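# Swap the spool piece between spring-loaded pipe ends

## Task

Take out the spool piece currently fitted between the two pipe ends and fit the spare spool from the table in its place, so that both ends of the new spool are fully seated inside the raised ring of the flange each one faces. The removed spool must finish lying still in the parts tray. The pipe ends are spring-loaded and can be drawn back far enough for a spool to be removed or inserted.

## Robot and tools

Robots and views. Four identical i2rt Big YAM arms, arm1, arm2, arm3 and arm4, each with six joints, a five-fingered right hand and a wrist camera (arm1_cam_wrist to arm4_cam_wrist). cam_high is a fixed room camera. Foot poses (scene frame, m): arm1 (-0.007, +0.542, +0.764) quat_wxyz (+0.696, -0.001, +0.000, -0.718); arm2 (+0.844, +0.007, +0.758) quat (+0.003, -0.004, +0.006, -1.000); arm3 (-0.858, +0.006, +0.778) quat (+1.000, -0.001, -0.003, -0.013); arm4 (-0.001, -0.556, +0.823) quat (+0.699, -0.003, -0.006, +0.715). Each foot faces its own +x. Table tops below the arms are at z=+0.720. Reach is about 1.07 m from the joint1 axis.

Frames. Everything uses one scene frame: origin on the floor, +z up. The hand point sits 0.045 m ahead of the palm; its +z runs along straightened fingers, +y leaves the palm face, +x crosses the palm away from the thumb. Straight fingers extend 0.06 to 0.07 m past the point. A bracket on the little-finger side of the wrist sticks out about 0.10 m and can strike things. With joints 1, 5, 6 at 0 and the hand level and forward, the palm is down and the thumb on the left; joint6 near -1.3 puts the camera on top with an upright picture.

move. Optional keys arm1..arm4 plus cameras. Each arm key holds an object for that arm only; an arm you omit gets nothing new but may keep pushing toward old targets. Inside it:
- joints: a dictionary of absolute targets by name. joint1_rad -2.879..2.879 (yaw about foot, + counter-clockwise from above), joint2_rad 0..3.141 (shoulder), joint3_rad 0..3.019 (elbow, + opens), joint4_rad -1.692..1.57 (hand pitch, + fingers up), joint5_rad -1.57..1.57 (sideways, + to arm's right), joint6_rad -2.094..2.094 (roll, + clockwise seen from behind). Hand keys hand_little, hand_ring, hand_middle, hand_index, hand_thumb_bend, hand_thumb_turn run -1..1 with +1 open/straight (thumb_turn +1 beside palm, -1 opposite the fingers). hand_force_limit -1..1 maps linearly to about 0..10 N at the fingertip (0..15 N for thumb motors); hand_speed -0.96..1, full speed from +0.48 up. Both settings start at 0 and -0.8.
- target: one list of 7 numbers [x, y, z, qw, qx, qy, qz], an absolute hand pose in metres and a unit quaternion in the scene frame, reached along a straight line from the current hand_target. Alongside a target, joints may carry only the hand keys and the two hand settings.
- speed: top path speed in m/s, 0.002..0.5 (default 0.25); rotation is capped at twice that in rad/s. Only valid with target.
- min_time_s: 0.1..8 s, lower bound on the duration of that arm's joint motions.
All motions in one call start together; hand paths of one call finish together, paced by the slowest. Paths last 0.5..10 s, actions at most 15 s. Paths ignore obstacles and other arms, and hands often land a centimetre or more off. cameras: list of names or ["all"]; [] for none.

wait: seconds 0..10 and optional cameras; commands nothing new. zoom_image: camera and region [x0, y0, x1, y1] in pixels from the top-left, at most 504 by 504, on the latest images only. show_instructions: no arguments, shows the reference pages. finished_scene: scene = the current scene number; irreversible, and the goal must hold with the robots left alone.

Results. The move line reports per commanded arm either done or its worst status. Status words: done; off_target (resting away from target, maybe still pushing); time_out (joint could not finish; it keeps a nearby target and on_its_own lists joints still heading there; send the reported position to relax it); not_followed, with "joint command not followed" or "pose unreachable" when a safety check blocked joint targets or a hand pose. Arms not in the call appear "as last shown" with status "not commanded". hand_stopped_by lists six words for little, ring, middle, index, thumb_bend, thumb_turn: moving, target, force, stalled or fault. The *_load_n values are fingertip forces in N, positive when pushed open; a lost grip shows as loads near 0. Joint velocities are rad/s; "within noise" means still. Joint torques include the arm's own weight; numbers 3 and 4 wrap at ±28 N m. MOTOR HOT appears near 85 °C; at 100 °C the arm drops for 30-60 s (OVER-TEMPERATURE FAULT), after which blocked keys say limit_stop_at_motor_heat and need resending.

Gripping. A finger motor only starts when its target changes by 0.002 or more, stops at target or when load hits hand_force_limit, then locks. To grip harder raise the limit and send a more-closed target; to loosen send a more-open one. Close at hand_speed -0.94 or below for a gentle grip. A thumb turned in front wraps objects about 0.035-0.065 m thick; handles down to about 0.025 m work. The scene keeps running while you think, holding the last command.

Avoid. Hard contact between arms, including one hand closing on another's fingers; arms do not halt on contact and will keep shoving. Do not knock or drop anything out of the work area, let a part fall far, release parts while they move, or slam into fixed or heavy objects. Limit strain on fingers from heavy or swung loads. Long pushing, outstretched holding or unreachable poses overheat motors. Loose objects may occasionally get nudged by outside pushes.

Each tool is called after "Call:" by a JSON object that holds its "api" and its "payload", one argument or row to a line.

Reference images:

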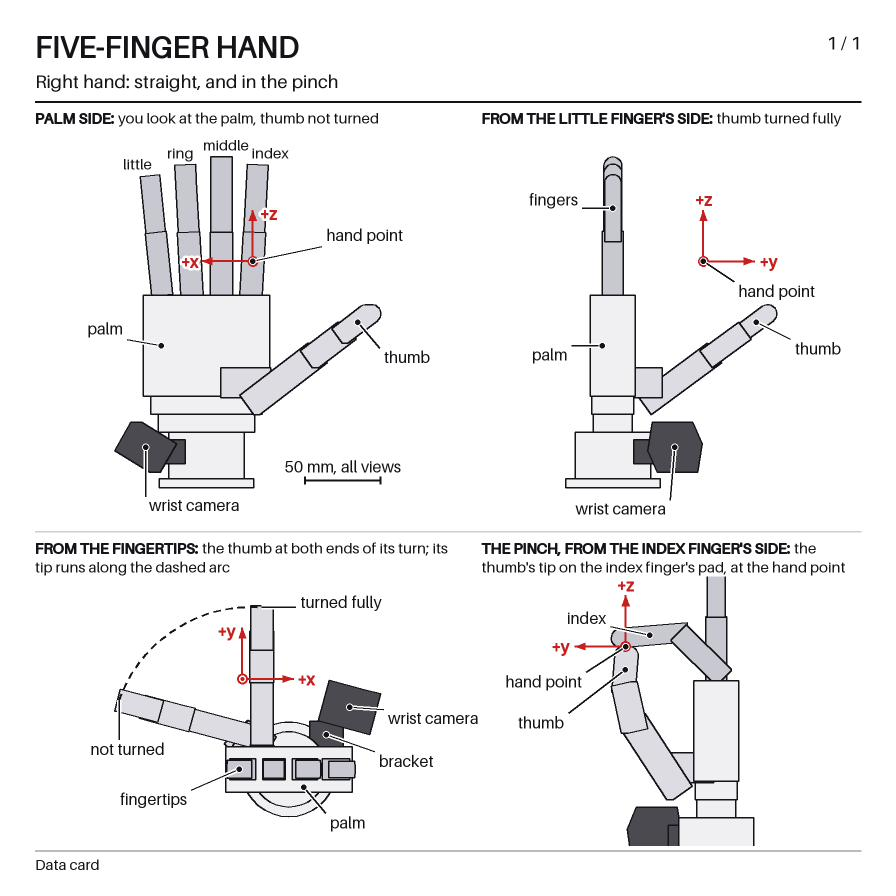

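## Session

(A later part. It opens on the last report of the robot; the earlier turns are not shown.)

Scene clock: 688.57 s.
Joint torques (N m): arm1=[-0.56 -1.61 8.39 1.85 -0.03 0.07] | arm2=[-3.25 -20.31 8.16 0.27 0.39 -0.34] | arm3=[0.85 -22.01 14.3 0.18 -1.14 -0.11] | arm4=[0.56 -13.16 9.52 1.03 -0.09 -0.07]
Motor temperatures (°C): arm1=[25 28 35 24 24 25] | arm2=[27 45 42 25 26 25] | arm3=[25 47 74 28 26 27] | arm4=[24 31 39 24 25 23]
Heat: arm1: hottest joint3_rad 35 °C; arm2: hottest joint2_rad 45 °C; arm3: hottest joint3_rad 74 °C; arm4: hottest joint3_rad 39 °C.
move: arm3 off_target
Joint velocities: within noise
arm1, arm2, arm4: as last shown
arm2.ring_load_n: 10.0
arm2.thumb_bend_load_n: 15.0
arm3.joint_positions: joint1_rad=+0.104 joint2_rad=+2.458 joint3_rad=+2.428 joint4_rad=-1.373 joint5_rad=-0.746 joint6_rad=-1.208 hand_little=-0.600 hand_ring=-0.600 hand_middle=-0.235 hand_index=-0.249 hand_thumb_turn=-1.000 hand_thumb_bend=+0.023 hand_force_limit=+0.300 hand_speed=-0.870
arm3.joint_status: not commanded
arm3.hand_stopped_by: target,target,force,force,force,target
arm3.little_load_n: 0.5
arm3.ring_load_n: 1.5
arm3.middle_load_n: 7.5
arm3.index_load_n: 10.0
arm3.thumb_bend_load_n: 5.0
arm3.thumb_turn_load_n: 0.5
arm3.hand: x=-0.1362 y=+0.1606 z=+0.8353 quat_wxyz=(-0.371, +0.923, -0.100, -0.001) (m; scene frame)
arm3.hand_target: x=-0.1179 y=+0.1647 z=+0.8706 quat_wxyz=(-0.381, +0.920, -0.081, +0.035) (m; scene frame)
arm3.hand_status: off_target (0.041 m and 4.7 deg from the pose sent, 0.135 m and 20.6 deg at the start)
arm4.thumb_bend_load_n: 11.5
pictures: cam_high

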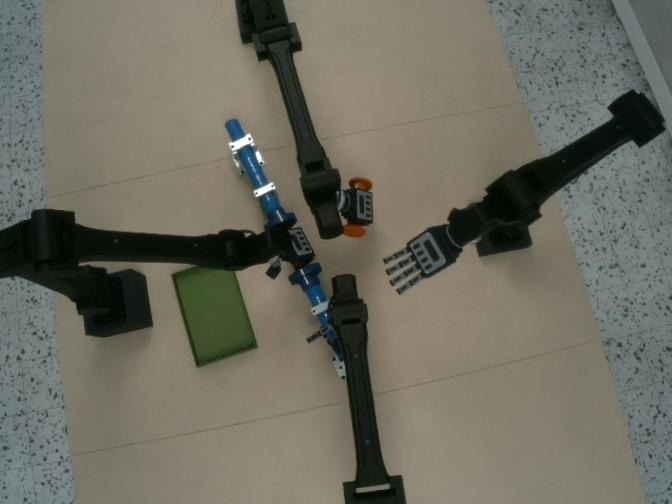

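Call:
{"api": "move", "payload": {
  "arm3": {"target": [-0.132, 0.158, 0.745, 0.3761, -0.9199, 0.0947, -0.02], "speed": 0.1},
  "cameras": ["arm3_cam_wrist", "arm1_cam_wrist"]
}}

Scene clock: 702.33 s.
Joint torques (N m): arm1=[-0.21 -1.85 8.49 1.74 -0.04 0.11] | arm2=[-3.25 -20.31 8.14 0.27 0.39 -0.34] | arm3=[0.56 -21.54 7.79 1.37 -0.64 -0.04] | arm4=[0.56 -13.16 9.52 1.02 -0.09 -0.07]
Motor temperatures (°C): arm1=[25 28 35 24 24 25] | arm2=[27 45 42 25 26 25] | arm3=[25 46 70 28 26 27] | arm4=[24 31 39 24 25 23]
Heat: arm1: hottest joint3_rad 35 °C; arm2: hottest joint2_rad 45 °C; arm3: hottest joint3_rad 70 °C; arm4: hottest joint3_rad 39 °C.
move: arm3 done
Joint velocities: within noise
arm1, arm2, arm4: as last shown
arm1.middle_load_n: 0.0
arm3.joint_positions: joint1_rad=+0.102 joint2_rad=+2.478 joint3_rad=+2.232 joint4_rad=-1.121 joint5_rad=-0.751 joint6_rad=-1.208 hand_little=-0.600 hand_ring=-0.600 hand_middle=-0.235 hand_index=-0.249 hand_thumb_turn=-1.000 hand_thumb_bend=+0.023 hand_force_limit=+0.300 hand_speed=-0.870
arm3.joint_status: not commanded
arm3.hand_stopped_by: target,target,force,force,force,target
arm3.little_load_n: 0.0
arm3.ring_load_n: 1.0
arm3.middle_load_n: 6.5
arm3.index_load_n: 10.0
arm3.thumb_bend_load_n: 5.0
arm3.thumb_turn_load_n: 1.0
arm3.hand: x=-0.1342 y=+0.1597 z=+0.7473 quat_wxyz=(-0.376, +0.921, -0.095, +0.015) (m; scene frame)
arm3.hand_target: x=-0.1319 y=+0.1580 z=+0.7451 quat_wxyz=(-0.377, +0.921, -0.095, +0.020) (m; scene frame)
arm3.hand_status: done (0.004 m and 0.5 deg from the pose sent, 0.090 m and 2.6 deg at the start)
arm4.middle_load_n: 4.5
arm4.index_load_n: 8.0
arm4.thumb_bend_load_n: 12.0
pictures: arm1_cam_wrist, arm3_cam_wrist

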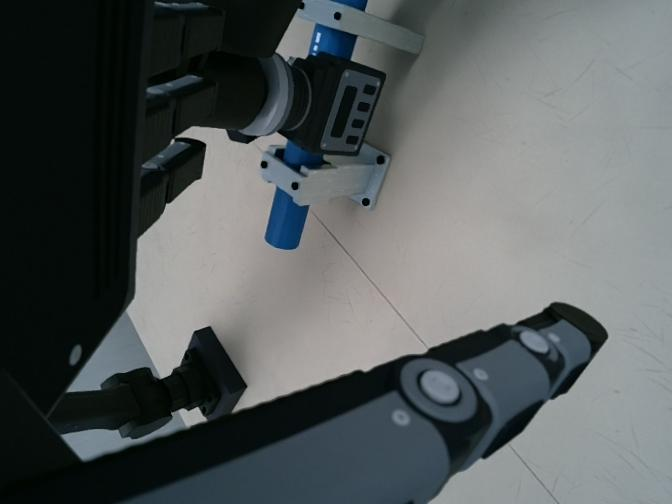

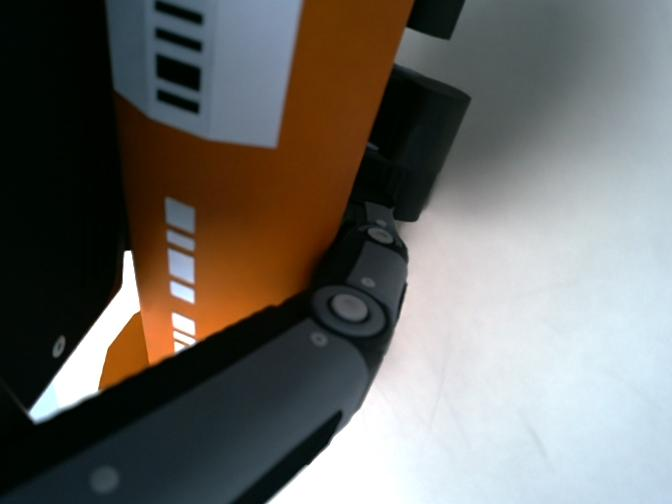

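Call:
{"api": "move", "payload": {
  "arm3": {"target": [-0.132, 0.158, 0.734, 0.3761, -0.9199, 0.0947, -0.02], "speed": 0.05},
  "cameras": []
}}

Scene clock: 710.10 s.
Joint torques (N m): arm1=[-0.91 -1.85 8.4 1.73 -0.05 0.11] | arm2=[-3.25 -20.31 8.16 0.27 0.39 -0.34] | arm3=[0.5 -20.89 7.25 1.99 -0.66 -0.12] | arm4=[0.56 -13.16 9.52 1.02 -0.09 -0.07]
Motor temperatures (°C): arm1=[25 28 35 24 24 25] | arm2=[27 45 42 25 26 25] | arm3=[25 46 67 28 26 27] | arm4=[24 31 39 24 25 23]
Heat: arm1: hottest joint3_rad 35 °C; arm2: hottest joint2_rad 45 °C; arm3: hottest joint3_rad 67 °C; arm4: hottest joint3_rad 39 °C.
move: arm3 off_target
Joint velocities: within noise
arm1, arm2, arm4: as last shown
arm2.thumb_turn_load_n: 0.5
arm3.joint_positions: joint1_rad=+0.102 joint2_rad=+2.478 joint3_rad=+2.229 joint4_rad=-1.116 joint5_rad=-0.751 joint6_rad=-1.199 hand_little=-0.600 hand_ring=-0.600 hand_middle=-0.235 hand_index=-0.249 hand_thumb_turn=-1.000 hand_thumb_bend=+0.023 hand_force_limit=+0.300 hand_speed=-0.870
arm3.joint_status: not commanded
arm3.hand_stopped_by: target,target,force,force,force,target
arm3.little_load_n: 0.0
arm3.ring_load_n: 1.5
arm3.middle_load_n: 5.0
arm3.index_load_n: 10.0
arm3.thumb_bend_load_n: 5.0
arm3.thumb_turn_load_n: 1.0
arm3.hand: x=-0.1341 y=+0.1600 z=+0.7466 quat_wxyz=(-0.377, +0.921, -0.098, +0.015) (m; scene frame)
arm3.hand_target: x=-0.1323 y=+0.1580 z=+0.7342 quat_wxyz=(-0.377, +0.921, -0.095, +0.020) (m; scene frame)
arm3.hand_status: off_target (0.013 m and 0.7 deg from the pose sent, 0.014 m and 0.5 deg at the start)
arm4.little_load_n: 3.5
arm4.ring_load_n: 4.5
arm4.middle_load_n: 4.0
arm4.index_load_n: 8.5
pictures: none
No camera images: "cameras" was empty.

Call:
{"api": "move", "payload": {
  "arm3": {"target": [-0.134, 0.160, 0.746, 0.3761, -0.9199, 0.0947, -0.02], "speed": 0.05, "joints": {"hand_thumb_bend": 1.0, "hand_speed": -0.6}},
  "cameras": []
}}

Call:
{"api": "move", "payload": {
  "arm3": {"joints": {"hand_little": 1.0, "hand_ring": 1.0, "hand_middle": 1.0, "hand_index": 1.0, "hand_speed": -0.7}},
  "cameras": ["arm3_cam_wrist"]
}}

Scene clock: 722.17 s.
Joint torques (N m): arm1=[-0.67 -2.08 8.43 1.78 -0.04 0.09] | arm2=[-3.25 -20.31 8.14 0.27 0.39 -0.34] | arm3=[0.73 -22.36 7.06 1.4 -0.61 -0.1] | arm4=[0.56 -13.16 9.54 1.03 -0.09 -0.07]
Motor temperatures (°C): arm1=[25 28 35 24 24 25] | arm2=[27 45 42 25 26 25] | arm3=[25 46 64 28 26 27] | arm4=[24 32 39 24 25 23]
Heat: arm1: hottest joint3_rad 35 °C; arm2: hottest joint2_rad 45 °C; arm3: hottest joint3_rad 64 °C; arm4: hottest joint3_rad 39 °C.
move: arm3 done
Joint velocities: within noise
arm1, arm4: as last shown
arm2.joint_positions: joint1_rad=-0.084 joint2_rad=+2.211 joint3_rad=+1.939 joint4_rad=-1.343 joint5_rad=-0.019 joint6_rad=+1.234 hand_little=-0.837 hand_ring=-0.832 hand_middle=-0.848 hand_index=-0.863 hand_thumb_turn=-1.000 hand_thumb_bend=+0.883 hand_force_limit=+1.000 hand_speed=-0.750
arm2.joint_status: not commanded
arm2.hand_stopped_by: force,force,force,force,force,target
arm2.little_load_n: 9.5
arm2.ring_load_n: 10.0
arm2.middle_load_n: 12.0
arm2.index_load_n: 10.0
arm2.thumb_bend_load_n: 15.0
arm2.thumb_turn_load_n: 1.0
arm2.hand: x=+0.1730 y=-0.0109 z=+0.7869 quat_wxyz=(-0.008, -0.992, -0.128, -0.017) (m; scene frame)
arm2.hand_target: x=+0.1661 y=+0.0029 z=+0.8010 quat_wxyz=(+0.000, -0.991, -0.133, +0.000) (m; scene frame)
arm2.hand_status: not commanded
arm3.joint_positions: joint1_rad=+0.102 joint2_rad=+2.478 joint3_rad=+2.229 joint4_rad=-1.115 joint5_rad=-0.751 joint6_rad=-1.198 hand_little=-0.600 hand_ring=-0.599 hand_middle=-0.236 hand_index=-0.250 hand_thumb_turn=-1.000 hand_thumb_bend=+1.000 hand_force_limit=+0.300 hand_speed=-0.600
arm3.joint_status: all done
arm3.hand_stopped_by: target,target,force,force,target,target
arm3.little_load_n: 0.0
arm3.ring_load_n: 2.5
arm3.middle_load_n: -3.0
arm3.index_load_n: 0.0
arm3.thumb_bend_load_n: 0.0
arm3.thumb_turn_load_n: 0.0
arm3.hand: x=-0.1340 y=+0.1601 z=+0.7466 quat_wxyz=(-0.377, +0.921, -0.098, +0.015) (m; scene frame)
arm3.hand_target: x=-0.1340 y=+0.1600 z=+0.7460 quat_wxyz=(-0.377, +0.921, -0.095, +0.020) (m; scene frame)
arm3.hand_status: done (0.001 m and 0.7 deg from the pose sent, 0.001 m and 0.7 deg at the start)
arm4.little_load_n: 4.0
arm4.index_load_n: 8.0
arm4.thumb_bend_load_n: 11.5
pictures: none
No camera images: "cameras" was empty.

Scene clock: 724.57 s.
Joint torques (N m): arm1=[-0.79 -1.79 8.42 1.81 -0.02 0.09] | arm2=[-3.25 -20.31 8.14 0.28 0.39 -0.33] | arm3=[1.32 -20.95 7.5 1.37 -0.73 -0.12] | arm4=[0.56 -13.16 9.54 1.02 -0.09 -0.07]
Motor temperatures (°C): arm1=[25 28 35 24 24 25] | arm2=[27 45 42 25 26 25] | arm3=[25 46 63 28 26 27] | arm4=[24 32 39 24 25 23]
Heat: arm1: hottest joint3_rad 35 °C; arm2: hottest joint2_rad 45 °C; arm3: hottest joint3_rad 63 °C; arm4: hottest joint3_rad 39 °C.
move: arm3 done
Joint velocities: within noise
arm1, arm2: as last shown
arm2.little_load_n: 10.0
arm3.joint_positions: joint1_rad=+0.094 joint2_rad=+2.461 joint3_rad=+2.224 joint4_rad=-1.113 joint5_rad=-0.749 joint6_rad=-1.196 hand_little=+1.000 hand_ring=+1.000 hand_middle=+1.000 hand_index=+1.000 hand_thumb_turn=-1.000 hand_thumb_bend=+1.000 hand_force_limit=+0.300 hand_speed=-0.700
arm3.joint_status: all done
arm3.hand_stopped_by: target,target,target,target,target,target
arm3.little_load_n: 0.0
arm3.ring_load_n: 0.0
arm3.middle_load_n: 0.0
arm3.index_load_n: 0.0
arm3.thumb_bend_load_n: 0.0
arm3.thumb_turn_load_n: 0.0
arm3.hand: x=-0.1315 y=+0.1544 z=+0.7570 quat_wxyz=(-0.377, +0.920, -0.100, +0.023) (m; scene frame)
arm3.hand_target: x=-0.1339 y=+0.1600 z=+0.7460 quat_wxyz=(-0.377, +0.921, -0.095, +0.020) (m; scene frame)
arm3.hand_status: not commanded
arm4.joint_positions: joint1_rad=-0.006 joint2_rad=+1.662 joint3_rad=+0.823 joint4_rad=+0.007 joint5_rad=-0.185 joint6_rad=-0.176 hand_little=-0.193 hand_ring=-0.190 hand_middle=-0.191 hand_index=-0.190 hand_thumb_turn=-1.000 hand_thumb_bend=+0.392 hand_force_limit=+0.400 hand_speed=-0.850
arm4.joint_status: not commanded
arm4.hand_stopped_by: force,force,force,force,force,target
arm4.little_load_n: 4.0
arm4.ring_load_n: 5.0
arm4.middle_load_n: 4.5
arm4.index_load_n: 8.5
arm4.thumb_bend_load_n: 12.0
arm4.thumb_turn_load_n: 2.0
arm4.hand: x=-0.0637 y=-0.0492 z=+0.8048 quat_wxyz=(-0.367, +0.920, +0.125, -0.051) (m; scene frame)
arm4.hand_target: x=-0.0649 y=-0.0374 z=+0.8177 quat_wxyz=(-0.379, +0.916, +0.123, -0.051) (m; scene frame)
arm4.hand_status: not commanded
pictures: arm3_cam_wrist

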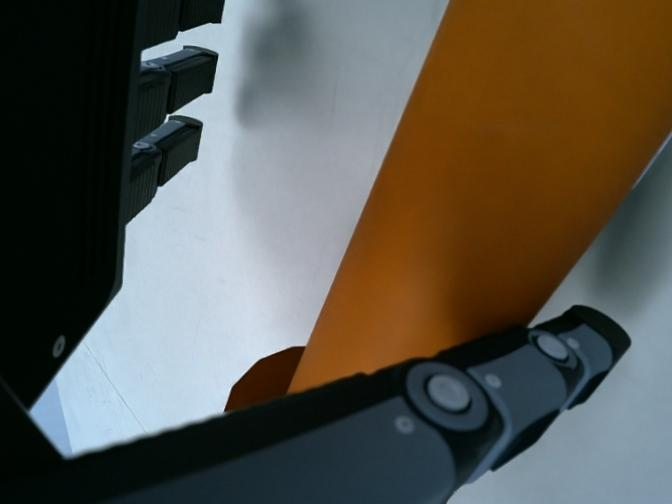

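Call:
{"api": "move", "payload": {
  "arm3": {"target": [-0.145, 0.10, 0.83, 0.3761, -0.9199, 0.0947, -0.02], "speed": 0.12},
  "cameras": ["cam_high"]
}}

Call:
{"api": "move", "payload": {
  "arm3": {"target": [-0.25, 0.05, 0.96, 0, -0.1331, 0.9911, 0], "speed": 0.3},
  "cameras": ["all"]
}}

Scene clock: 745.27 s.
Joint torques (N m): arm1=[-0.73 -1.9 8.34 1.84 -0.05 0.11] | arm2=[-3.25 -20.31 8.14 0.27 0.39 -0.34] | arm3=[0.73 -21.13 8.17 0.57 -0.75 -0.06] | arm4=[0.56 -13.1 9.52 1.02 -0.09 -0.07]
Motor temperatures (°C): arm1=[25 28 35 24 24 25] | arm2=[27 45 42 25 26 25] | arm3=[25 48 59 27 26 27] | arm4=[24 32 39 24 25 23]
Heat: arm1: hottest joint3_rad 35 °C; arm2: hottest joint2_rad 45 °C; arm3: hottest joint3_rad 59 °C; arm4: hottest joint3_rad 39 °C.
move: arm3 not_followed
Joint velocities: within noise
arm1, arm2: as last shown
arm1.middle_load_n: 0.5
arm1.thumb_bend_load_n: 0.5
arm2.little_load_n: 9.5
arm2.index_load_n: 10.5
arm3.joint_positions: joint1_rad=+0.034 joint2_rad=+2.407 joint3_rad=+2.224 joint4_rad=-1.267 joint5_rad=-0.758 joint6_rad=-1.274 hand_little=+1.000 hand_ring=+1.000 hand_middle=+1.000 hand_index=+1.000 hand_thumb_turn=-1.000 hand_thumb_bend=+1.000 hand_force_limit=+0.300 hand_speed=-0.700
arm3.joint_status: not commanded
arm3.hand_stopped_by: target,target,target,target,target,target
arm3.little_load_n: 0.0
arm3.ring_load_n: 0.0
arm3.middle_load_n: 0.0
arm3.index_load_n: 0.0
arm3.thumb_bend_load_n: 0.0
arm3.thumb_turn_load_n: 0.0
arm3.on_its_own: joint1_rad is held at +0.034, not at its first target +0.102; joint4_rad is held at -1.266, not at its first target -1.099; joint6_rad is held at -1.274, not at its first target -1.202
arm3.hand: x=-0.1515 y=+0.1089 z=+0.7944 quat_wxyz=(-0.373, +0.921, -0.110, +0.002) (m; scene frame)
arm3.hand_target: x=-0.1515 y=+0.1089 z=+0.7944 quat_wxyz=(-0.373, +0.921, -0.110, +0.002) (m; scene frame)
arm3.hand_status: not_followed (0.037 m and 2.7 deg from the pose sent, 0.092 m and 0.7 deg at the start)
arm4.joint_positions: joint1_rad=-0.006 joint2_rad=+1.662 joint3_rad=+0.823 joint4_rad=+0.007 joint5_rad=-0.185 joint6_rad=-0.176 hand_little=-0.193 hand_ring=-0.190 hand_middle=-0.191 hand_index=-0.190 hand_thumb_turn=-1.000 hand_thumb_bend=+0.392 hand_force_limit=+0.400 hand_speed=-0.850
arm4.joint_status: not commanded
arm4.hand_stopped_by: force,force,force,force,force,target
arm4.little_load_n: 4.0
arm4.ring_load_n: 4.5
arm4.middle_load_n: 4.0
arm4.index_load_n: 8.0
arm4.thumb_bend_load_n: 12.0
arm4.thumb_turn_load_n: 2.0
arm4.hand: x=-0.0637 y=-0.0492 z=+0.8048 quat_wxyz=(-0.367, +0.920, +0.125, -0.051) (m; scene frame)
arm4.hand_target: x=-0.0649 y=-0.0374 z=+0.8177 quat_wxyz=(-0.379, +0.916, +0.123, -0.051) (m; scene frame)
arm4.hand_status: not commanded
pictures: cam_high
pose unreachable (arm3 arm): on one or more control steps of this call this arm could not follow its commanded pose, so it was not sent that pose on those steps. On the call's last step it was still not sent that pose. It may still have moved: this result reports where it is.
cause: moving toward the commanded pose would bring a part of the arm too close to another arm (the arm4 arm, where that arm stood when this arm was held).

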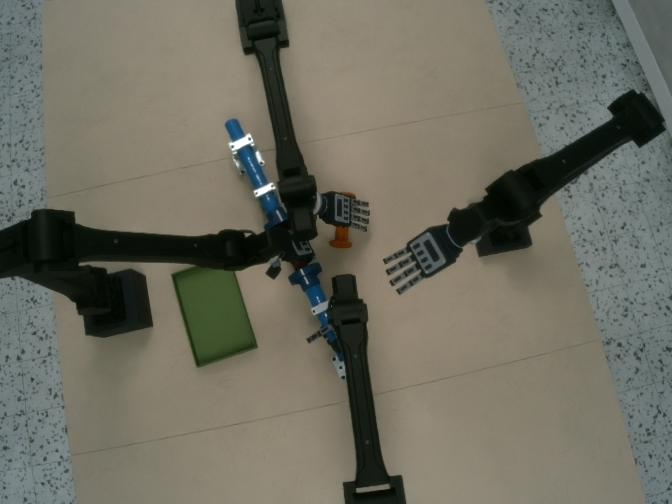

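Scene clock: 750.63 s.
Joint torques (N m): arm1=[-0.97 -2.08 8.47 1.84 -0.05 0.1] | arm2=[-3.25 -20.31 8.14 0.27 0.39 -0.34] | arm3=[0.32 -17.73 12.44 -0.23 0.02 0.03] | arm4=[0.56 -13.16 9.52 1.02 -0.09 -0.07]
Motor temperatures (°C): arm1=[25 28 35 24 24 25] | arm2=[27 45 42 25 26 25] | arm3=[25 48 58 27 26 27] | arm4=[24 32 39 24 25 23]
Heat: arm1: hottest joint3_rad 35 °C; arm2: hottest joint2_rad 45 °C; arm3: hottest joint3_rad 58 °C; arm4: hottest joint3_rad 39 °C.
move: arm3 off_target
Joint velocities: within noise
arm1, arm2, arm4: as last shown
arm1.middle_load_n: 0.0
arm1.thumb_bend_load_n: 0.0
arm2.middle_load_n: 12.5
arm2.index_load_n: 10.0
arm2.thumb_bend_load_n: 14.5
arm3.joint_positions: joint1_rad=-0.006 joint2_rad=+1.932 joint3_rad=+1.803 joint4_rad=-1.520 joint5_rad=-0.004 joint6_rad=+1.258 hand_little=+1.000 hand_ring=+1.000 hand_middle=+1.000 hand_index=+1.000 hand_thumb_turn=-1.000 hand_thumb_bend=+1.000 hand_force_limit=+0.300 hand_speed=-0.700
arm3.joint_status: not commanded
arm3.hand_stopped_by: target,target,target,target,target,target
arm3.little_load_n: 0.0
arm3.ring_load_n: 0.0
arm3.middle_load_n: -0.5
arm3.index_load_n: 0.0
arm3.thumb_bend_load_n: 0.0
arm3.thumb_turn_load_n: 0.0
arm3.hand: x=-0.2688 y=+0.0543 z=+0.9255 quat_wxyz=(+0.035, +0.140, -0.989, -0.008) (m; scene frame)
arm3.hand_target: x=-0.2522 y=+0.0500 z=+0.9602 quat_wxyz=(+0.000, +0.133, -0.991, +0.000) (m; scene frame)
arm3.hand_status: off_target (0.040 m and 4.2 deg from the pose sent, 0.202 m and 153.2 deg at the start)
arm4.index_load_n: 8.5
pictures: arm1_cam_wrist, arm2_cam_wrist, arm3_cam_wrist, arm4_cam_wrist, cam_high

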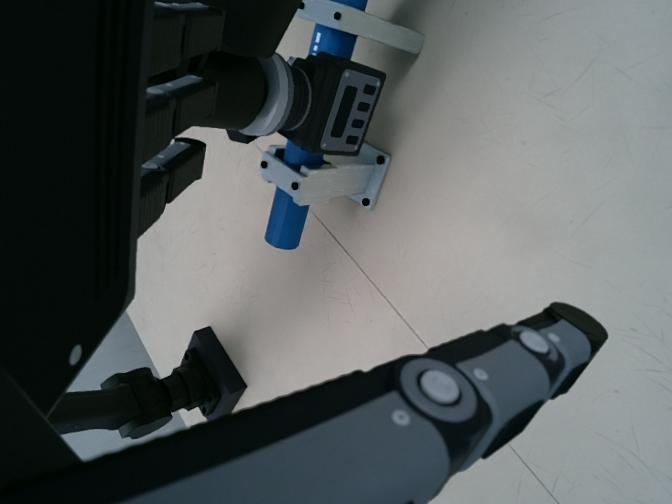

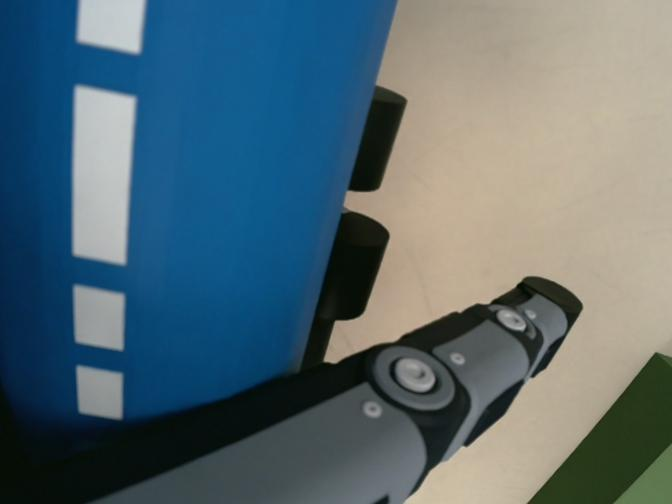

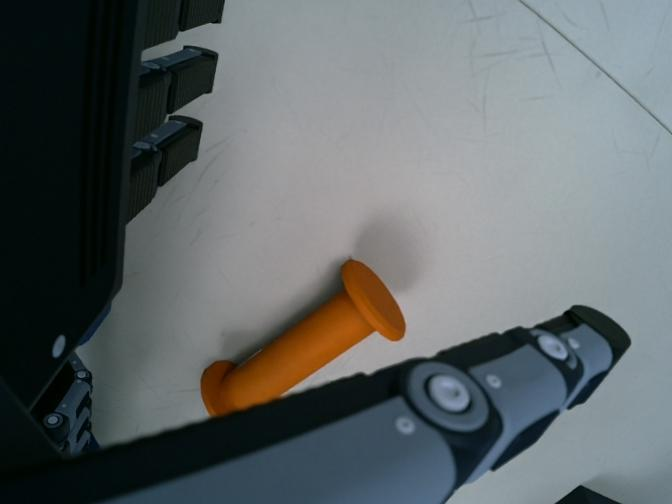

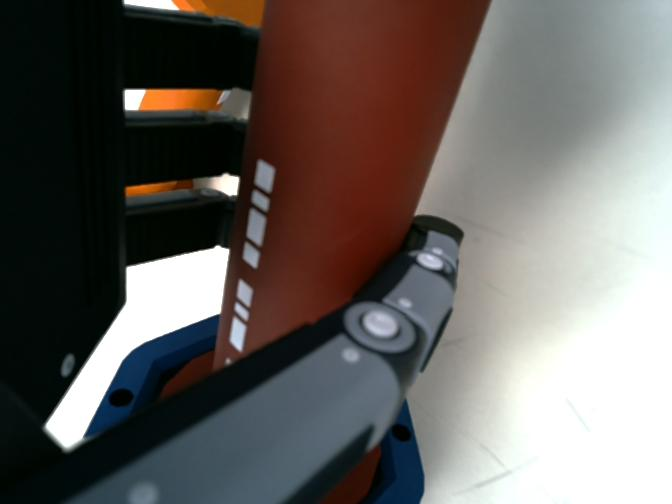

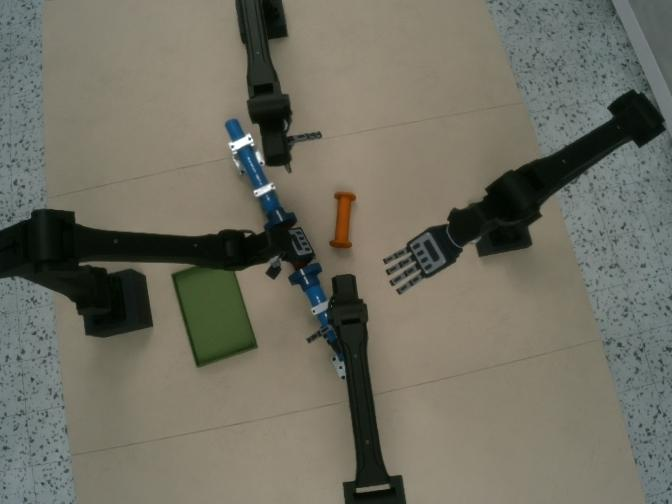

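Call:
{"api": "move", "payload": {
  "arm1": {"target": [-0.085, 0.12, 0.85, 0.0567, -0.137, -0.9135, 0.3784], "speed": 0.25},
  "arm3": {"target": [-0.258, 0.04, 1.05, 0, -0.1331, 0.9911, 0], "speed": 0.25},
  "cameras": []
}}

Scene clock: 786.97 s.
Joint torques (N m): arm1=[-1.79 -6.24 7.65 1.74 0.01 0.12] | arm2=[-3.25 -20.31 8.16 0.27 0.39 -0.34] | arm3=[0.21 -17.26 12.46 -0.14 -0.2 -0.11] | arm4=[0.56 -13.16 9.54 1.03 -0.09 -0.08]
Motor temperatures (°C): arm1=[25 28 35 24 24 25] | arm2=[27 45 42 25 26 25] | arm3=[25 47 63 27 26 27] | arm4=[24 32 40 24 25 23]
Heat: arm1: hottest joint3_rad 35 °C; arm2: hottest joint2_rad 45 °C; arm3: hottest joint3_rad 63 °C; arm4: hottest joint3_rad 40 °C.
move: arm1 done; arm3 off_target
Joint velocities: within noise
arm1.joint_positions: joint1_rad=-0.210 joint2_rad=+1.208 joint3_rad=+0.687 joint4_rad=-0.281 joint5_rad=+0.037 joint6_rad=+0.030 hand_little=+1.000 hand_ring=+1.000 hand_middle=+1.000 hand_index=+1.000 hand_thumb_turn=-1.000 hand_thumb_bend=+1.000 hand_force_limit=+0.000 hand_speed=-0.500
arm1.joint_status: not commanded
arm1.hand_stopped_by: target,target,target,target,target,target
arm1.little_load_n: 0.0
arm1.ring_load_n: 0.0
arm1.middle_load_n: -0.5
arm1.index_load_n: 0.0
arm1.thumb_bend_load_n: 0.0
arm1.thumb_turn_load_n: 0.0
arm1.hand: x=-0.0844 y=+0.1220 z=+0.8479 quat_wxyz=(+0.057, -0.132, -0.917, +0.371) (m; scene frame)
arm1.hand_target: x=-0.0850 y=+0.1200 z=+0.8501 quat_wxyz=(+0.057, -0.137, -0.914, +0.378) (m; scene frame)
arm1.hand_status: done (0.003 m and 1.1 deg from the pose sent, 0.316 m and 32.3 deg at the start)
arm2, arm4: as last shown
arm2.middle_load_n: 12.0
arm3.joint_positions: joint1_rad=-0.023 joint2_rad=+1.896 joint3_rad=+1.985 joint4_rad=-1.699 joint5_rad=-0.004 joint6_rad=+1.258 hand_little=+1.000 hand_ring=+1.000 hand_middle=+1.000 hand_index=+1.000 hand_thumb_turn=-1.000 hand_thumb_bend=+1.000 hand_force_limit=+0.300 hand_speed=-0.700
arm3.joint_status: not commanded
arm3.hand_stopped_by: target,target,target,target,target,target
arm3.little_load_n: 0.0
arm3.ring_load_n: 0.0
arm3.middle_load_n: 0.0
arm3.index_load_n: 0.0
arm3.thumb_bend_load_n: 0.0
arm3.thumb_turn_load_n: 0.0
arm3.hand: x=-0.2688 y=+0.0440 z=+1.0151 quat_wxyz=(+0.016, +0.131, -0.991, -0.005) (m; scene frame)
arm3.hand_target: x=-0.2600 y=+0.0400 z=+1.0492 quat_wxyz=(-0.018, +0.132, -0.991, +0.001) (m; scene frame)
arm3.hand_status: off_target (0.037 m and 1.9 deg from the pose sent, 0.126 m and 4.2 deg at the start; a joint's target at an end of its range on 27 of 59 steps)
arm4.ring_load_n: 5.0
arm4.middle_load_n: 4.5
pictures: none
No camera images: "cameras" was empty.

Call:
{"api": "move", "payload": {
  "arm3": {"target": [-0.258, -0.062, 0.99, 0, -0.1331, 0.9911, 0], "speed": 0.25},
  "arm1": {"target": [-0.085, 0.112, 0.80, -0.0466, 0.1126, 0.917, -0.3798], "speed": 0.15},
  "cameras": ["arm3_cam_wrist", "arm1_cam_wrist", "cam_high"]
}}

Scene clock: 806.43 s.
Joint torques (N m): arm1=[-2.32 -6.65 6.67 1.91 -0.12 -0.08] | arm2=[-3.25 -20.31 8.14 0.27 0.39 -0.34] | arm3=[1.03 -16.15 8.29 0.84 -0.11 -0.13] | arm4=[0.56 -13.16 9.54 1.02 -0.09 -0.08]
Motor temperatures (°C): arm1=[25 28 36 24 24 25] | arm2=[27 45 42 25 26 25] | arm3=[25 48 61 27 25 27] | arm4=[24 32 40 24 25 23]
Heat: arm1: hottest joint3_rad 36 °C; arm2: hottest joint2_rad 45 °C; arm3: hottest joint3_rad 61 °C; arm4: hottest joint3_rad 40 °C.
move: arm1 done; arm3 done
Joint velocities: within noise
arm1.joint_positions: joint1_rad=-0.212 joint2_rad=+1.329 joint3_rad=+0.635 joint4_rad=-0.100 joint5_rad=-0.004 joint6_rad=+0.005 hand_little=+1.000 hand_ring=+1.000 hand_middle=+1.000 hand_index=+1.000 hand_thumb_turn=-1.000 hand_thumb_bend=+1.000 hand_force_limit=+0.000 hand_speed=-0.500
arm1.joint_status: not commanded
arm1.hand_stopped_by: target,target,target,target,target,target
arm1.little_load_n: -0.5
arm1.ring_load_n: -0.5
arm1.middle_load_n: 0.0
arm1.index_load_n: 0.0
arm1.thumb_bend_load_n: 0.0
arm1.thumb_turn_load_n: 0.0
arm1.hand: x=-0.0808 y=+0.1121 z=+0.8008 quat_wxyz=(+0.044, -0.114, -0.919, +0.376) (m; scene frame)
arm1.hand_target: x=-0.0849 y=+0.1120 z=+0.8000 quat_wxyz=(+0.047, -0.112, -0.917, +0.380) (m; scene frame)
arm1.hand_status: done (0.004 m and 0.6 deg from the pose sent, 0.049 m and 2.7 deg at the start)
arm2, arm4: as last shown
arm3.joint_positions: joint1_rad=-0.202 joint2_rad=+1.937 joint3_rad=+1.985 joint4_rad=-1.634 joint5_rad=+0.000 joint6_rad=+1.090 hand_little=+1.000 hand_ring=+1.000 hand_middle=+1.000 hand_index=+1.000 hand_thumb_turn=-1.000 hand_thumb_bend=+1.000 hand_force_limit=+0.300 hand_speed=-0.700
arm3.joint_status: not commanded
arm3.hand_stopped_by: target,target,target,target,target,target
arm3.little_load_n: 0.0
arm3.ring_load_n: 0.0
arm3.middle_load_n: 0.0
arm3.index_load_n: 0.0
arm3.thumb_bend_load_n: -0.5
arm3.thumb_turn_load_n: 0.0
arm3.hand: x=-0.2617 y=-0.0635 z=+0.9919 quat_wxyz=(+0.004, +0.127, -0.992, -0.002) (m; scene frame)
arm3.hand_target: x=-0.2581 y=-0.0621 z=+0.9901 quat_wxyz=(+0.000, +0.133, -0.991, +0.000) (m; scene frame)
arm3.hand_status: done (0.004 m and 0.9 deg from the pose sent, 0.110 m and 1.9 deg at the start)
arm4.middle_load_n: 4.0
arm4.index_load_n: 8.0
pictures: arm1_cam_wrist, arm3_cam_wrist, cam_high

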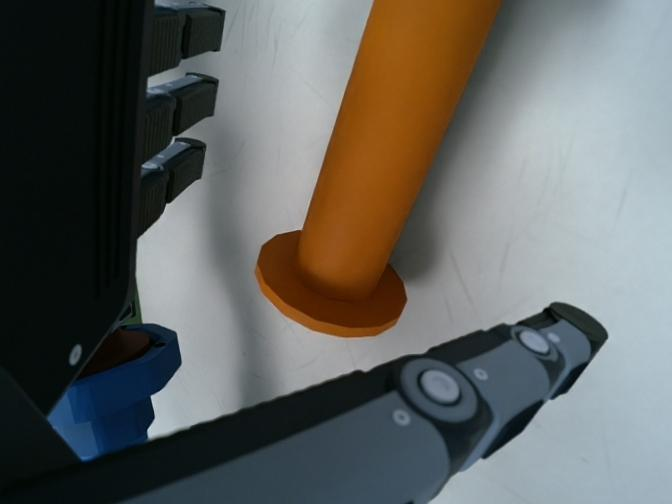

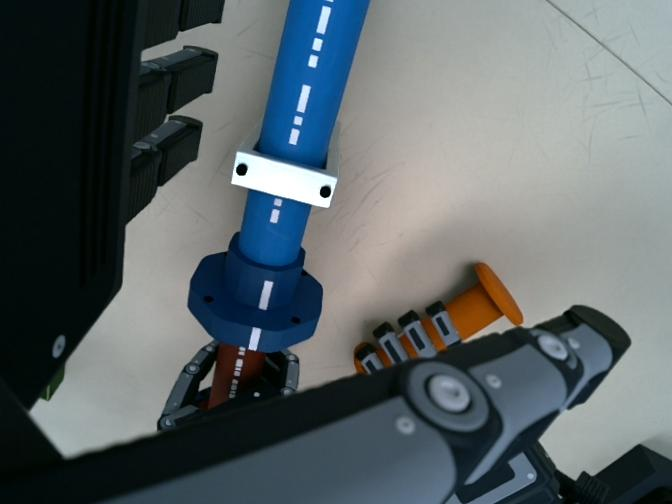

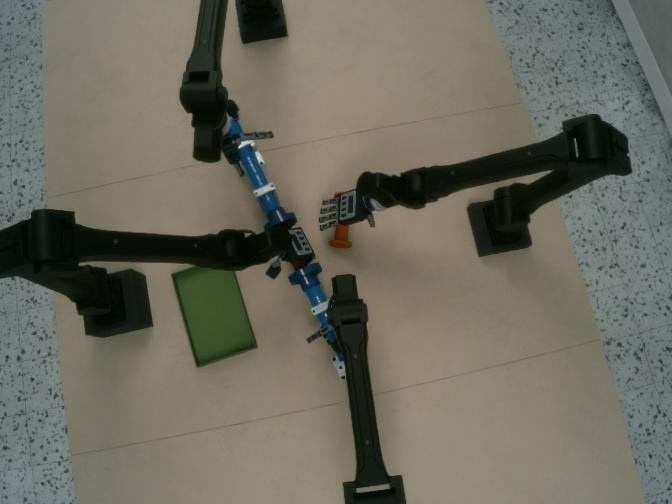

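Call:
{"api": "move", "payload": {
  "arm3": {"target":[-0.2700,-0.0640,0.925,0,-0.1331,0.9911,0],"speed":0.1},
  "cameras": ["arm1_cam_wrist","arm3_cam_wrist","cam_high"]
}}

Scene clock: 876.67 s.
Joint torques (N m): arm1=[-2.26 -6.71 6.71 1.8 -0.11 -0.08] | arm2=[-3.25 -20.31 8.16 0.28 0.39 -0.34] | arm3=[0.5 -17.85 7.56 0.8 -0.1 -0.13] | arm4=[0.5 -13.16 9.52 1.02 -0.09 -0.07]
Motor temperatures (°C): arm1=[25 29 34 24 24 25] | arm2=[27 46 42 25 26 26] | arm3=[24 45 54 27 25 27] | arm4=[24 32 40 24 25 23]
Heat: arm1: hottest joint3_rad 34 °C; arm2: hottest joint2_rad 46 °C; arm3: hottest joint3_rad 54 °C; arm4: hottest joint3_rad 40 °C.
move: arm3 done
Joint velocities: within noise
arm1, arm2, arm4: as last shown
arm1.ring_load_n: 0.0
arm1.hand_target: x=-0.0849 y=+0.1120 z=+0.8000 quat_wxyz=(+0.047, -0.113, -0.917, +0.380) (m; scene frame)
arm2.thumb_bend_load_n: 15.0
arm3.joint_positions: joint1_rad=-0.202 joint2_rad=+1.936 joint3_rad=+1.785 joint4_rad=-1.451 joint5_rad=+0.000 joint6_rad=+1.082 hand_little=+1.000 hand_ring=+1.000 hand_middle=+1.000 hand_index=+1.000 hand_thumb_turn=-1.000 hand_thumb_bend=+1.000 hand_force_limit=+0.300 hand_speed=-0.700
arm3.joint_status: not commanded
arm3.hand_stopped_by: target,target,target,target,target,target
arm3.little_load_n: 0.0
arm3.ring_load_n: 0.0
arm3.middle_load_n: 0.0
arm3.index_load_n: 0.0
arm3.thumb_bend_load_n: 0.0
arm3.thumb_turn_load_n: 0.0
arm3.hand: x=-0.2699 y=-0.0616 z=+0.9164 quat_wxyz=(+0.012, +0.130, -0.991, -0.005) (m; scene frame)
arm3.hand_target: x=-0.2700 y=-0.0641 z=+0.9250 quat_wxyz=(+0.000, +0.133, -0.991, +0.000) (m; scene frame)
arm3.hand_status: done (0.009 m and 1.5 deg from the pose sent, 0.067 m and 0.9 deg at the start)
arm4.ring_load_n: 4.5
arm4.index_load_n: 8.5
pictures: arm1_cam_wrist, arm3_cam_wrist, cam_high

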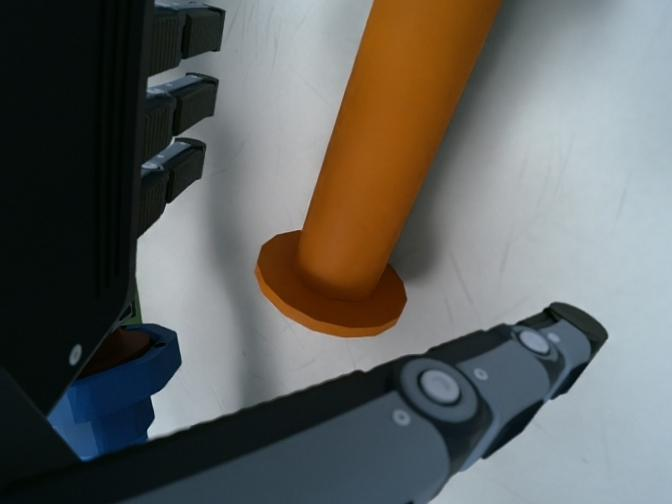

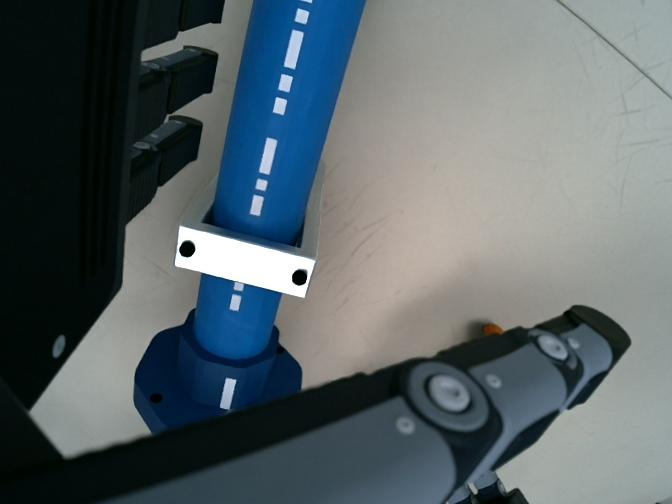

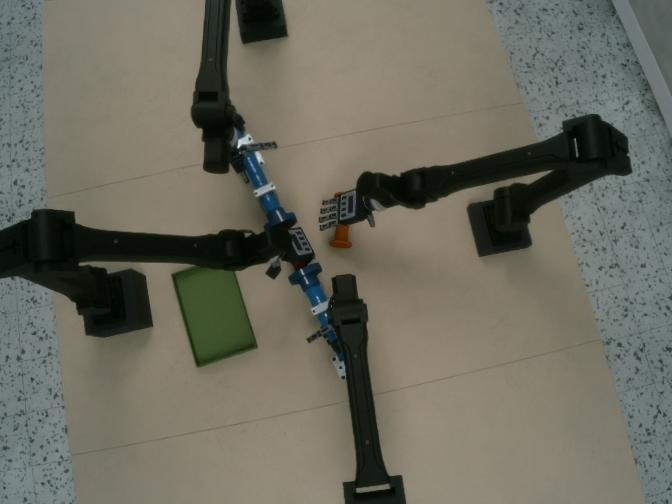

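Call:
{"api": "move", "payload": {
  "arm3": {"target":[-0.2780,-0.0678,0.86,0,-0.1331,0.9911,0],"speed":0.08},
  "arm1": {"target":[-0.0880,0.0960,0.778,-0.0466,0.1126,0.917,-0.3798],"speed":0.06},
  "cameras": ["arm1_cam_wrist","arm3_cam_wrist"]
}}

Call:
{"api": "zoom_image", "payload": {
  "camera": "arm1_cam_wrist",
  "region": [150, 0, 650, 500]
}}

Scene clock: 937.93 s.
Joint torques (N m): arm1=[-1.73 -7.41 7.54 1.8 -0.03 -0.06] | arm2=[-3.25 -20.31 8.14 0.27 0.39 -0.34] | arm3=[0.15 -16.09 7.23 0.87 -0.1 -0.14] | arm4=[0.56 -13.16 9.52 1.02 -0.09 -0.07]
Motor temperatures (°C): arm1=[25 29 34 24 24 25] | arm2=[27 46 42 24 26 26] | arm3=[24 44 54 27 25 27] | arm4=[24 32 40 24 25 23]
Heat: arm1: hottest joint3_rad 34 °C; arm2: hottest joint2_rad 46 °C; arm3: hottest joint3_rad 54 °C; arm4: hottest joint3_rad 40 °C.
move: arm1 done; arm3 done
Joint velocities: within noise
arm1.joint_positions: joint1_rad=-0.212 joint2_rad=+1.418 joint3_rad=+0.635 joint4_rad=-0.020 joint5_rad=-0.004 joint6_rad=+0.005 hand_little=+1.000 hand_ring=+1.000 hand_middle=+1.000 hand_index=+1.000 hand_thumb_turn=-1.000 hand_thumb_bend=+1.000 hand_force_limit=+0.000 hand_speed=-0.500
arm1.joint_status: not commanded
arm1.hand_stopped_by: target,target,target,target,target,target
arm1.little_load_n: 0.0
arm1.ring_load_n: 0.0
arm1.middle_load_n: 0.0
arm1.index_load_n: 0.0
arm1.thumb_bend_load_n: 0.0
arm1.thumb_turn_load_n: 0.0
arm1.hand: x=-0.0831 y=+0.1032 z=+0.7749 quat_wxyz=(+0.043, -0.114, -0.920, +0.372) (m; scene frame)
arm1.hand_target: x=-0.0879 y=+0.0961 z=+0.7782 quat_wxyz=(+0.047, -0.112, -0.917, +0.380) (m; scene frame)
arm1.hand_status: done (0.009 m and 1.1 deg from the pose sent, 0.029 m and 0.6 deg at the start)
arm2, arm4: as last shown
arm2.little_load_n: 10.0
arm3.joint_positions: joint1_rad=-0.208 joint2_rad=+1.934 joint3_rad=+1.642 joint4_rad=-1.287 joint5_rad=+0.000 joint6_rad=+1.072 hand_little=+1.000 hand_ring=+1.000 hand_middle=+1.000 hand_index=+1.000 hand_thumb_turn=-1.000 hand_thumb_bend=+1.000 hand_force_limit=+0.300 hand_speed=-0.700
arm3.joint_status: not commanded
arm3.hand_stopped_by: target,target,target,target,target,target
arm3.little_load_n: 0.0
arm3.ring_load_n: 0.0
arm3.middle_load_n: 0.0
arm3.index_load_n: 0.0
arm3.thumb_bend_load_n: 0.0
arm3.thumb_turn_load_n: 0.0
arm3.hand: x=-0.2769 y=-0.0637 z=+0.8639 quat_wxyz=(+0.001, +0.132, -0.991, -0.001) (m; scene frame)
arm3.hand_target: x=-0.2779 y=-0.0677 z=+0.8601 quat_wxyz=(+0.000, +0.133, -0.991, +0.000) (m; scene frame)
arm3.hand_status: done (0.006 m and 0.2 deg from the pose sent, 0.057 m and 1.5 deg at the start)
arm4.ring_load_n: 5.0
pictures: arm1_cam_wrist, arm3_cam_wrist

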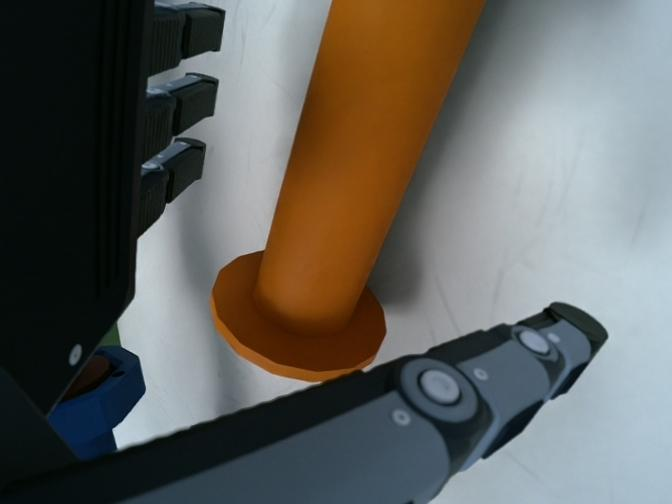

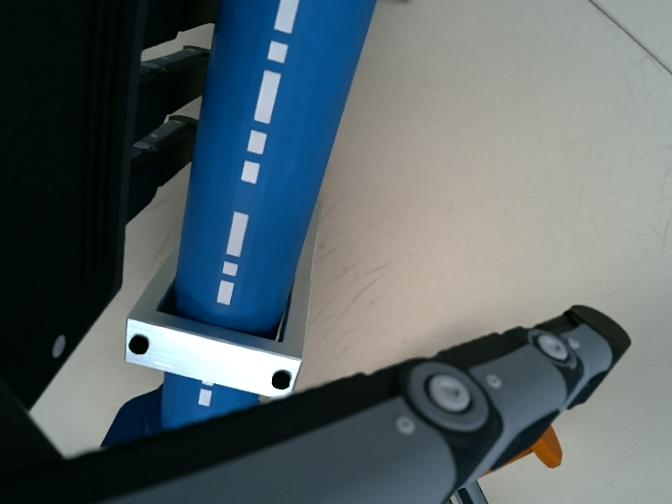

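Scaled by 1.008 from the camera's 672x504 image, which has a finer 960x720 frame.

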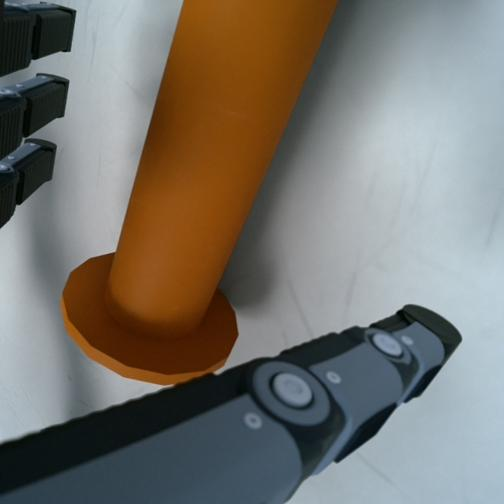

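Call:
{"api": "move", "payload": {
  "arm3": {"target":[-0.2760,-0.0695,0.803,0,-0.1331,0.9911,0],"speed":0.08},
  "cameras": ["arm4_cam_wrist","arm3_cam_wrist","cam_high"]
}}

Call:
{"api": "zoom_image", "payload": {
  "camera": "cam_high",
  "region": [180, 100, 420, 400]
}}

Scene clock: 988.63 s.
Joint torques (N m): arm1=[-1.67 -6.89 7.5 1.78 -0.02 -0.07] | arm2=[-3.25 -20.31 8.14 0.27 0.39 -0.34] | arm3=[0.21 -15.56 6.91 0.88 -0.14 -0.12] | arm4=[0.56 -13.16 9.52 1.02 -0.09 -0.07]
Motor temperatures (°C): arm1=[25 29 34 24 24 25] | arm2=[27 46 42 24 26 26] | arm3=[24 47 49 27 25 27] | arm4=[24 32 40 24 25 23]
Heat: arm1: hottest joint3_rad 34 °C; arm2: hottest joint2_rad 46 °C; arm3: hottest joint3_rad 49 °C; arm4: hottest joint3_rad 40 °C.
move: arm3 done
Joint velocities: within noise
arm1, arm4: as last shown
arm1.little_load_n: -0.5
arm1.index_load_n: -0.5
arm2.joint_positions: joint1_rad=-0.084 joint2_rad=+2.211 joint3_rad=+1.939 joint4_rad=-1.343 joint5_rad=-0.019 joint6_rad=+1.234 hand_little=-0.837 hand_ring=-0.832 hand_middle=-0.848 hand_index=-0.863 hand_thumb_turn=-1.000 hand_thumb_bend=+0.883 hand_force_limit=+1.000 hand_speed=-0.750
arm2.joint_status: not commanded
arm2.hand_stopped_by: force,force,force,force,force,target
arm2.little_load_n: 9.5
arm2.ring_load_n: 10.0
arm2.middle_load_n: 12.0
arm2.index_load_n: 9.5
arm2.thumb_bend_load_n: 15.0
arm2.thumb_turn_load_n: 1.0
arm2.hand: x=+0.1730 y=-0.0109 z=+0.7869 quat_wxyz=(-0.008, -0.992, -0.128, -0.017) (m; scene frame)
arm2.hand_target: x=+0.1661 y=+0.0029 z=+0.8010 quat_wxyz=(+0.000, -0.991, -0.133, +0.000) (m; scene frame)
arm2.hand_status: not commanded
arm3.joint_positions: joint1_rad=-0.211 joint2_rad=+1.986 joint3_rad=+1.576 joint4_rad=-1.162 joint5_rad=+0.001 joint6_rad=+1.069 hand_little=+1.000 hand_ring=+1.000 hand_middle=+1.000 hand_index=+1.000 hand_thumb_turn=-1.000 hand_thumb_bend=+1.000 hand_force_limit=+0.300 hand_speed=-0.700
arm3.joint_status: not commanded
arm3.hand_stopped_by: target,target,target,target,target,target
arm3.little_load_n: 0.0
arm3.ring_load_n: 0.0
arm3.middle_load_n: 0.0
arm3.index_load_n: 0.0
arm3.thumb_bend_load_n: 0.0
arm3.thumb_turn_load_n: 0.0
arm3.hand: x=-0.2740 y=-0.0664 z=+0.8109 quat_wxyz=(-0.002, +0.132, -0.991, +0.001) (m; scene frame)
arm3.hand_target: x=-0.2761 y=-0.0694 z=+0.8030 quat_wxyz=(+0.000, +0.133, -0.991, +0.000) (m; scene frame)
arm3.hand_status: done (0.009 m and 0.3 deg from the pose sent, 0.061 m and 0.2 deg at the start)
arm4.middle_load_n: 4.5
pictures: arm3_cam_wrist, arm4_cam_wrist, cam_high

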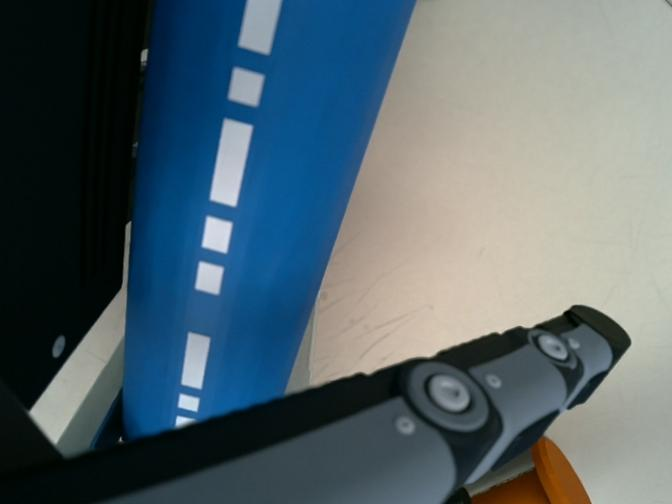

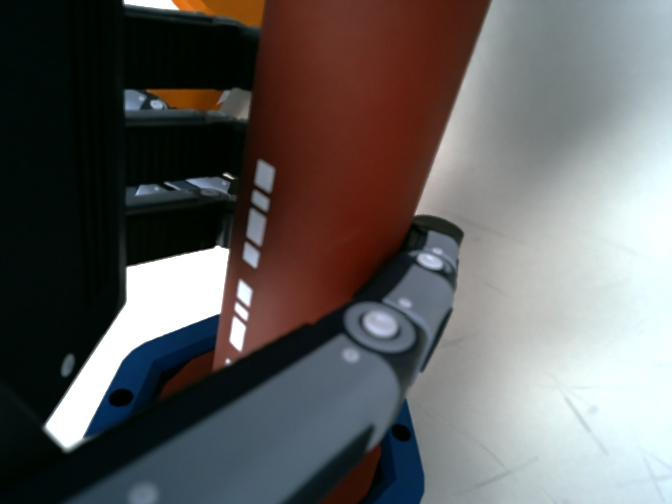

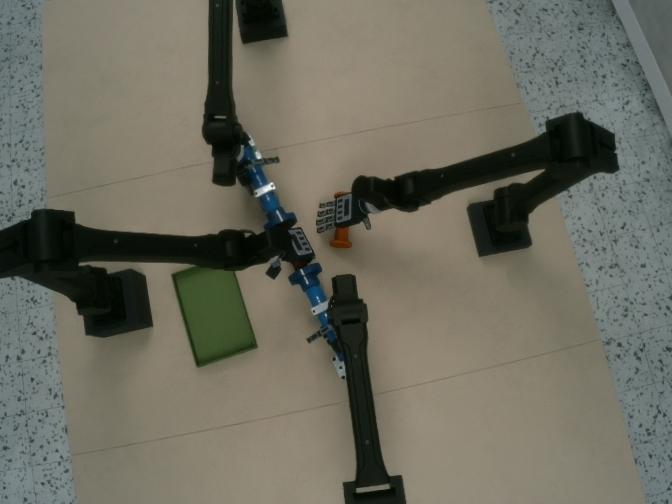

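Scaled by 1.680 from the camera's 672x504 image, which has a finer 960x720 frame.

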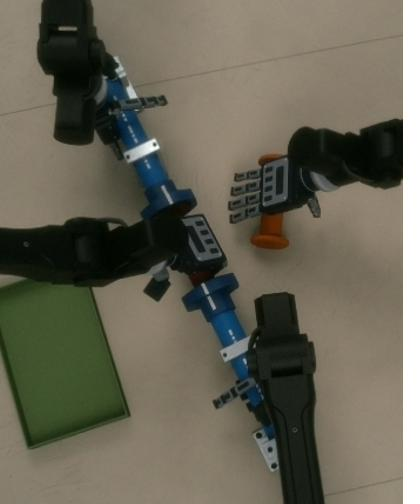

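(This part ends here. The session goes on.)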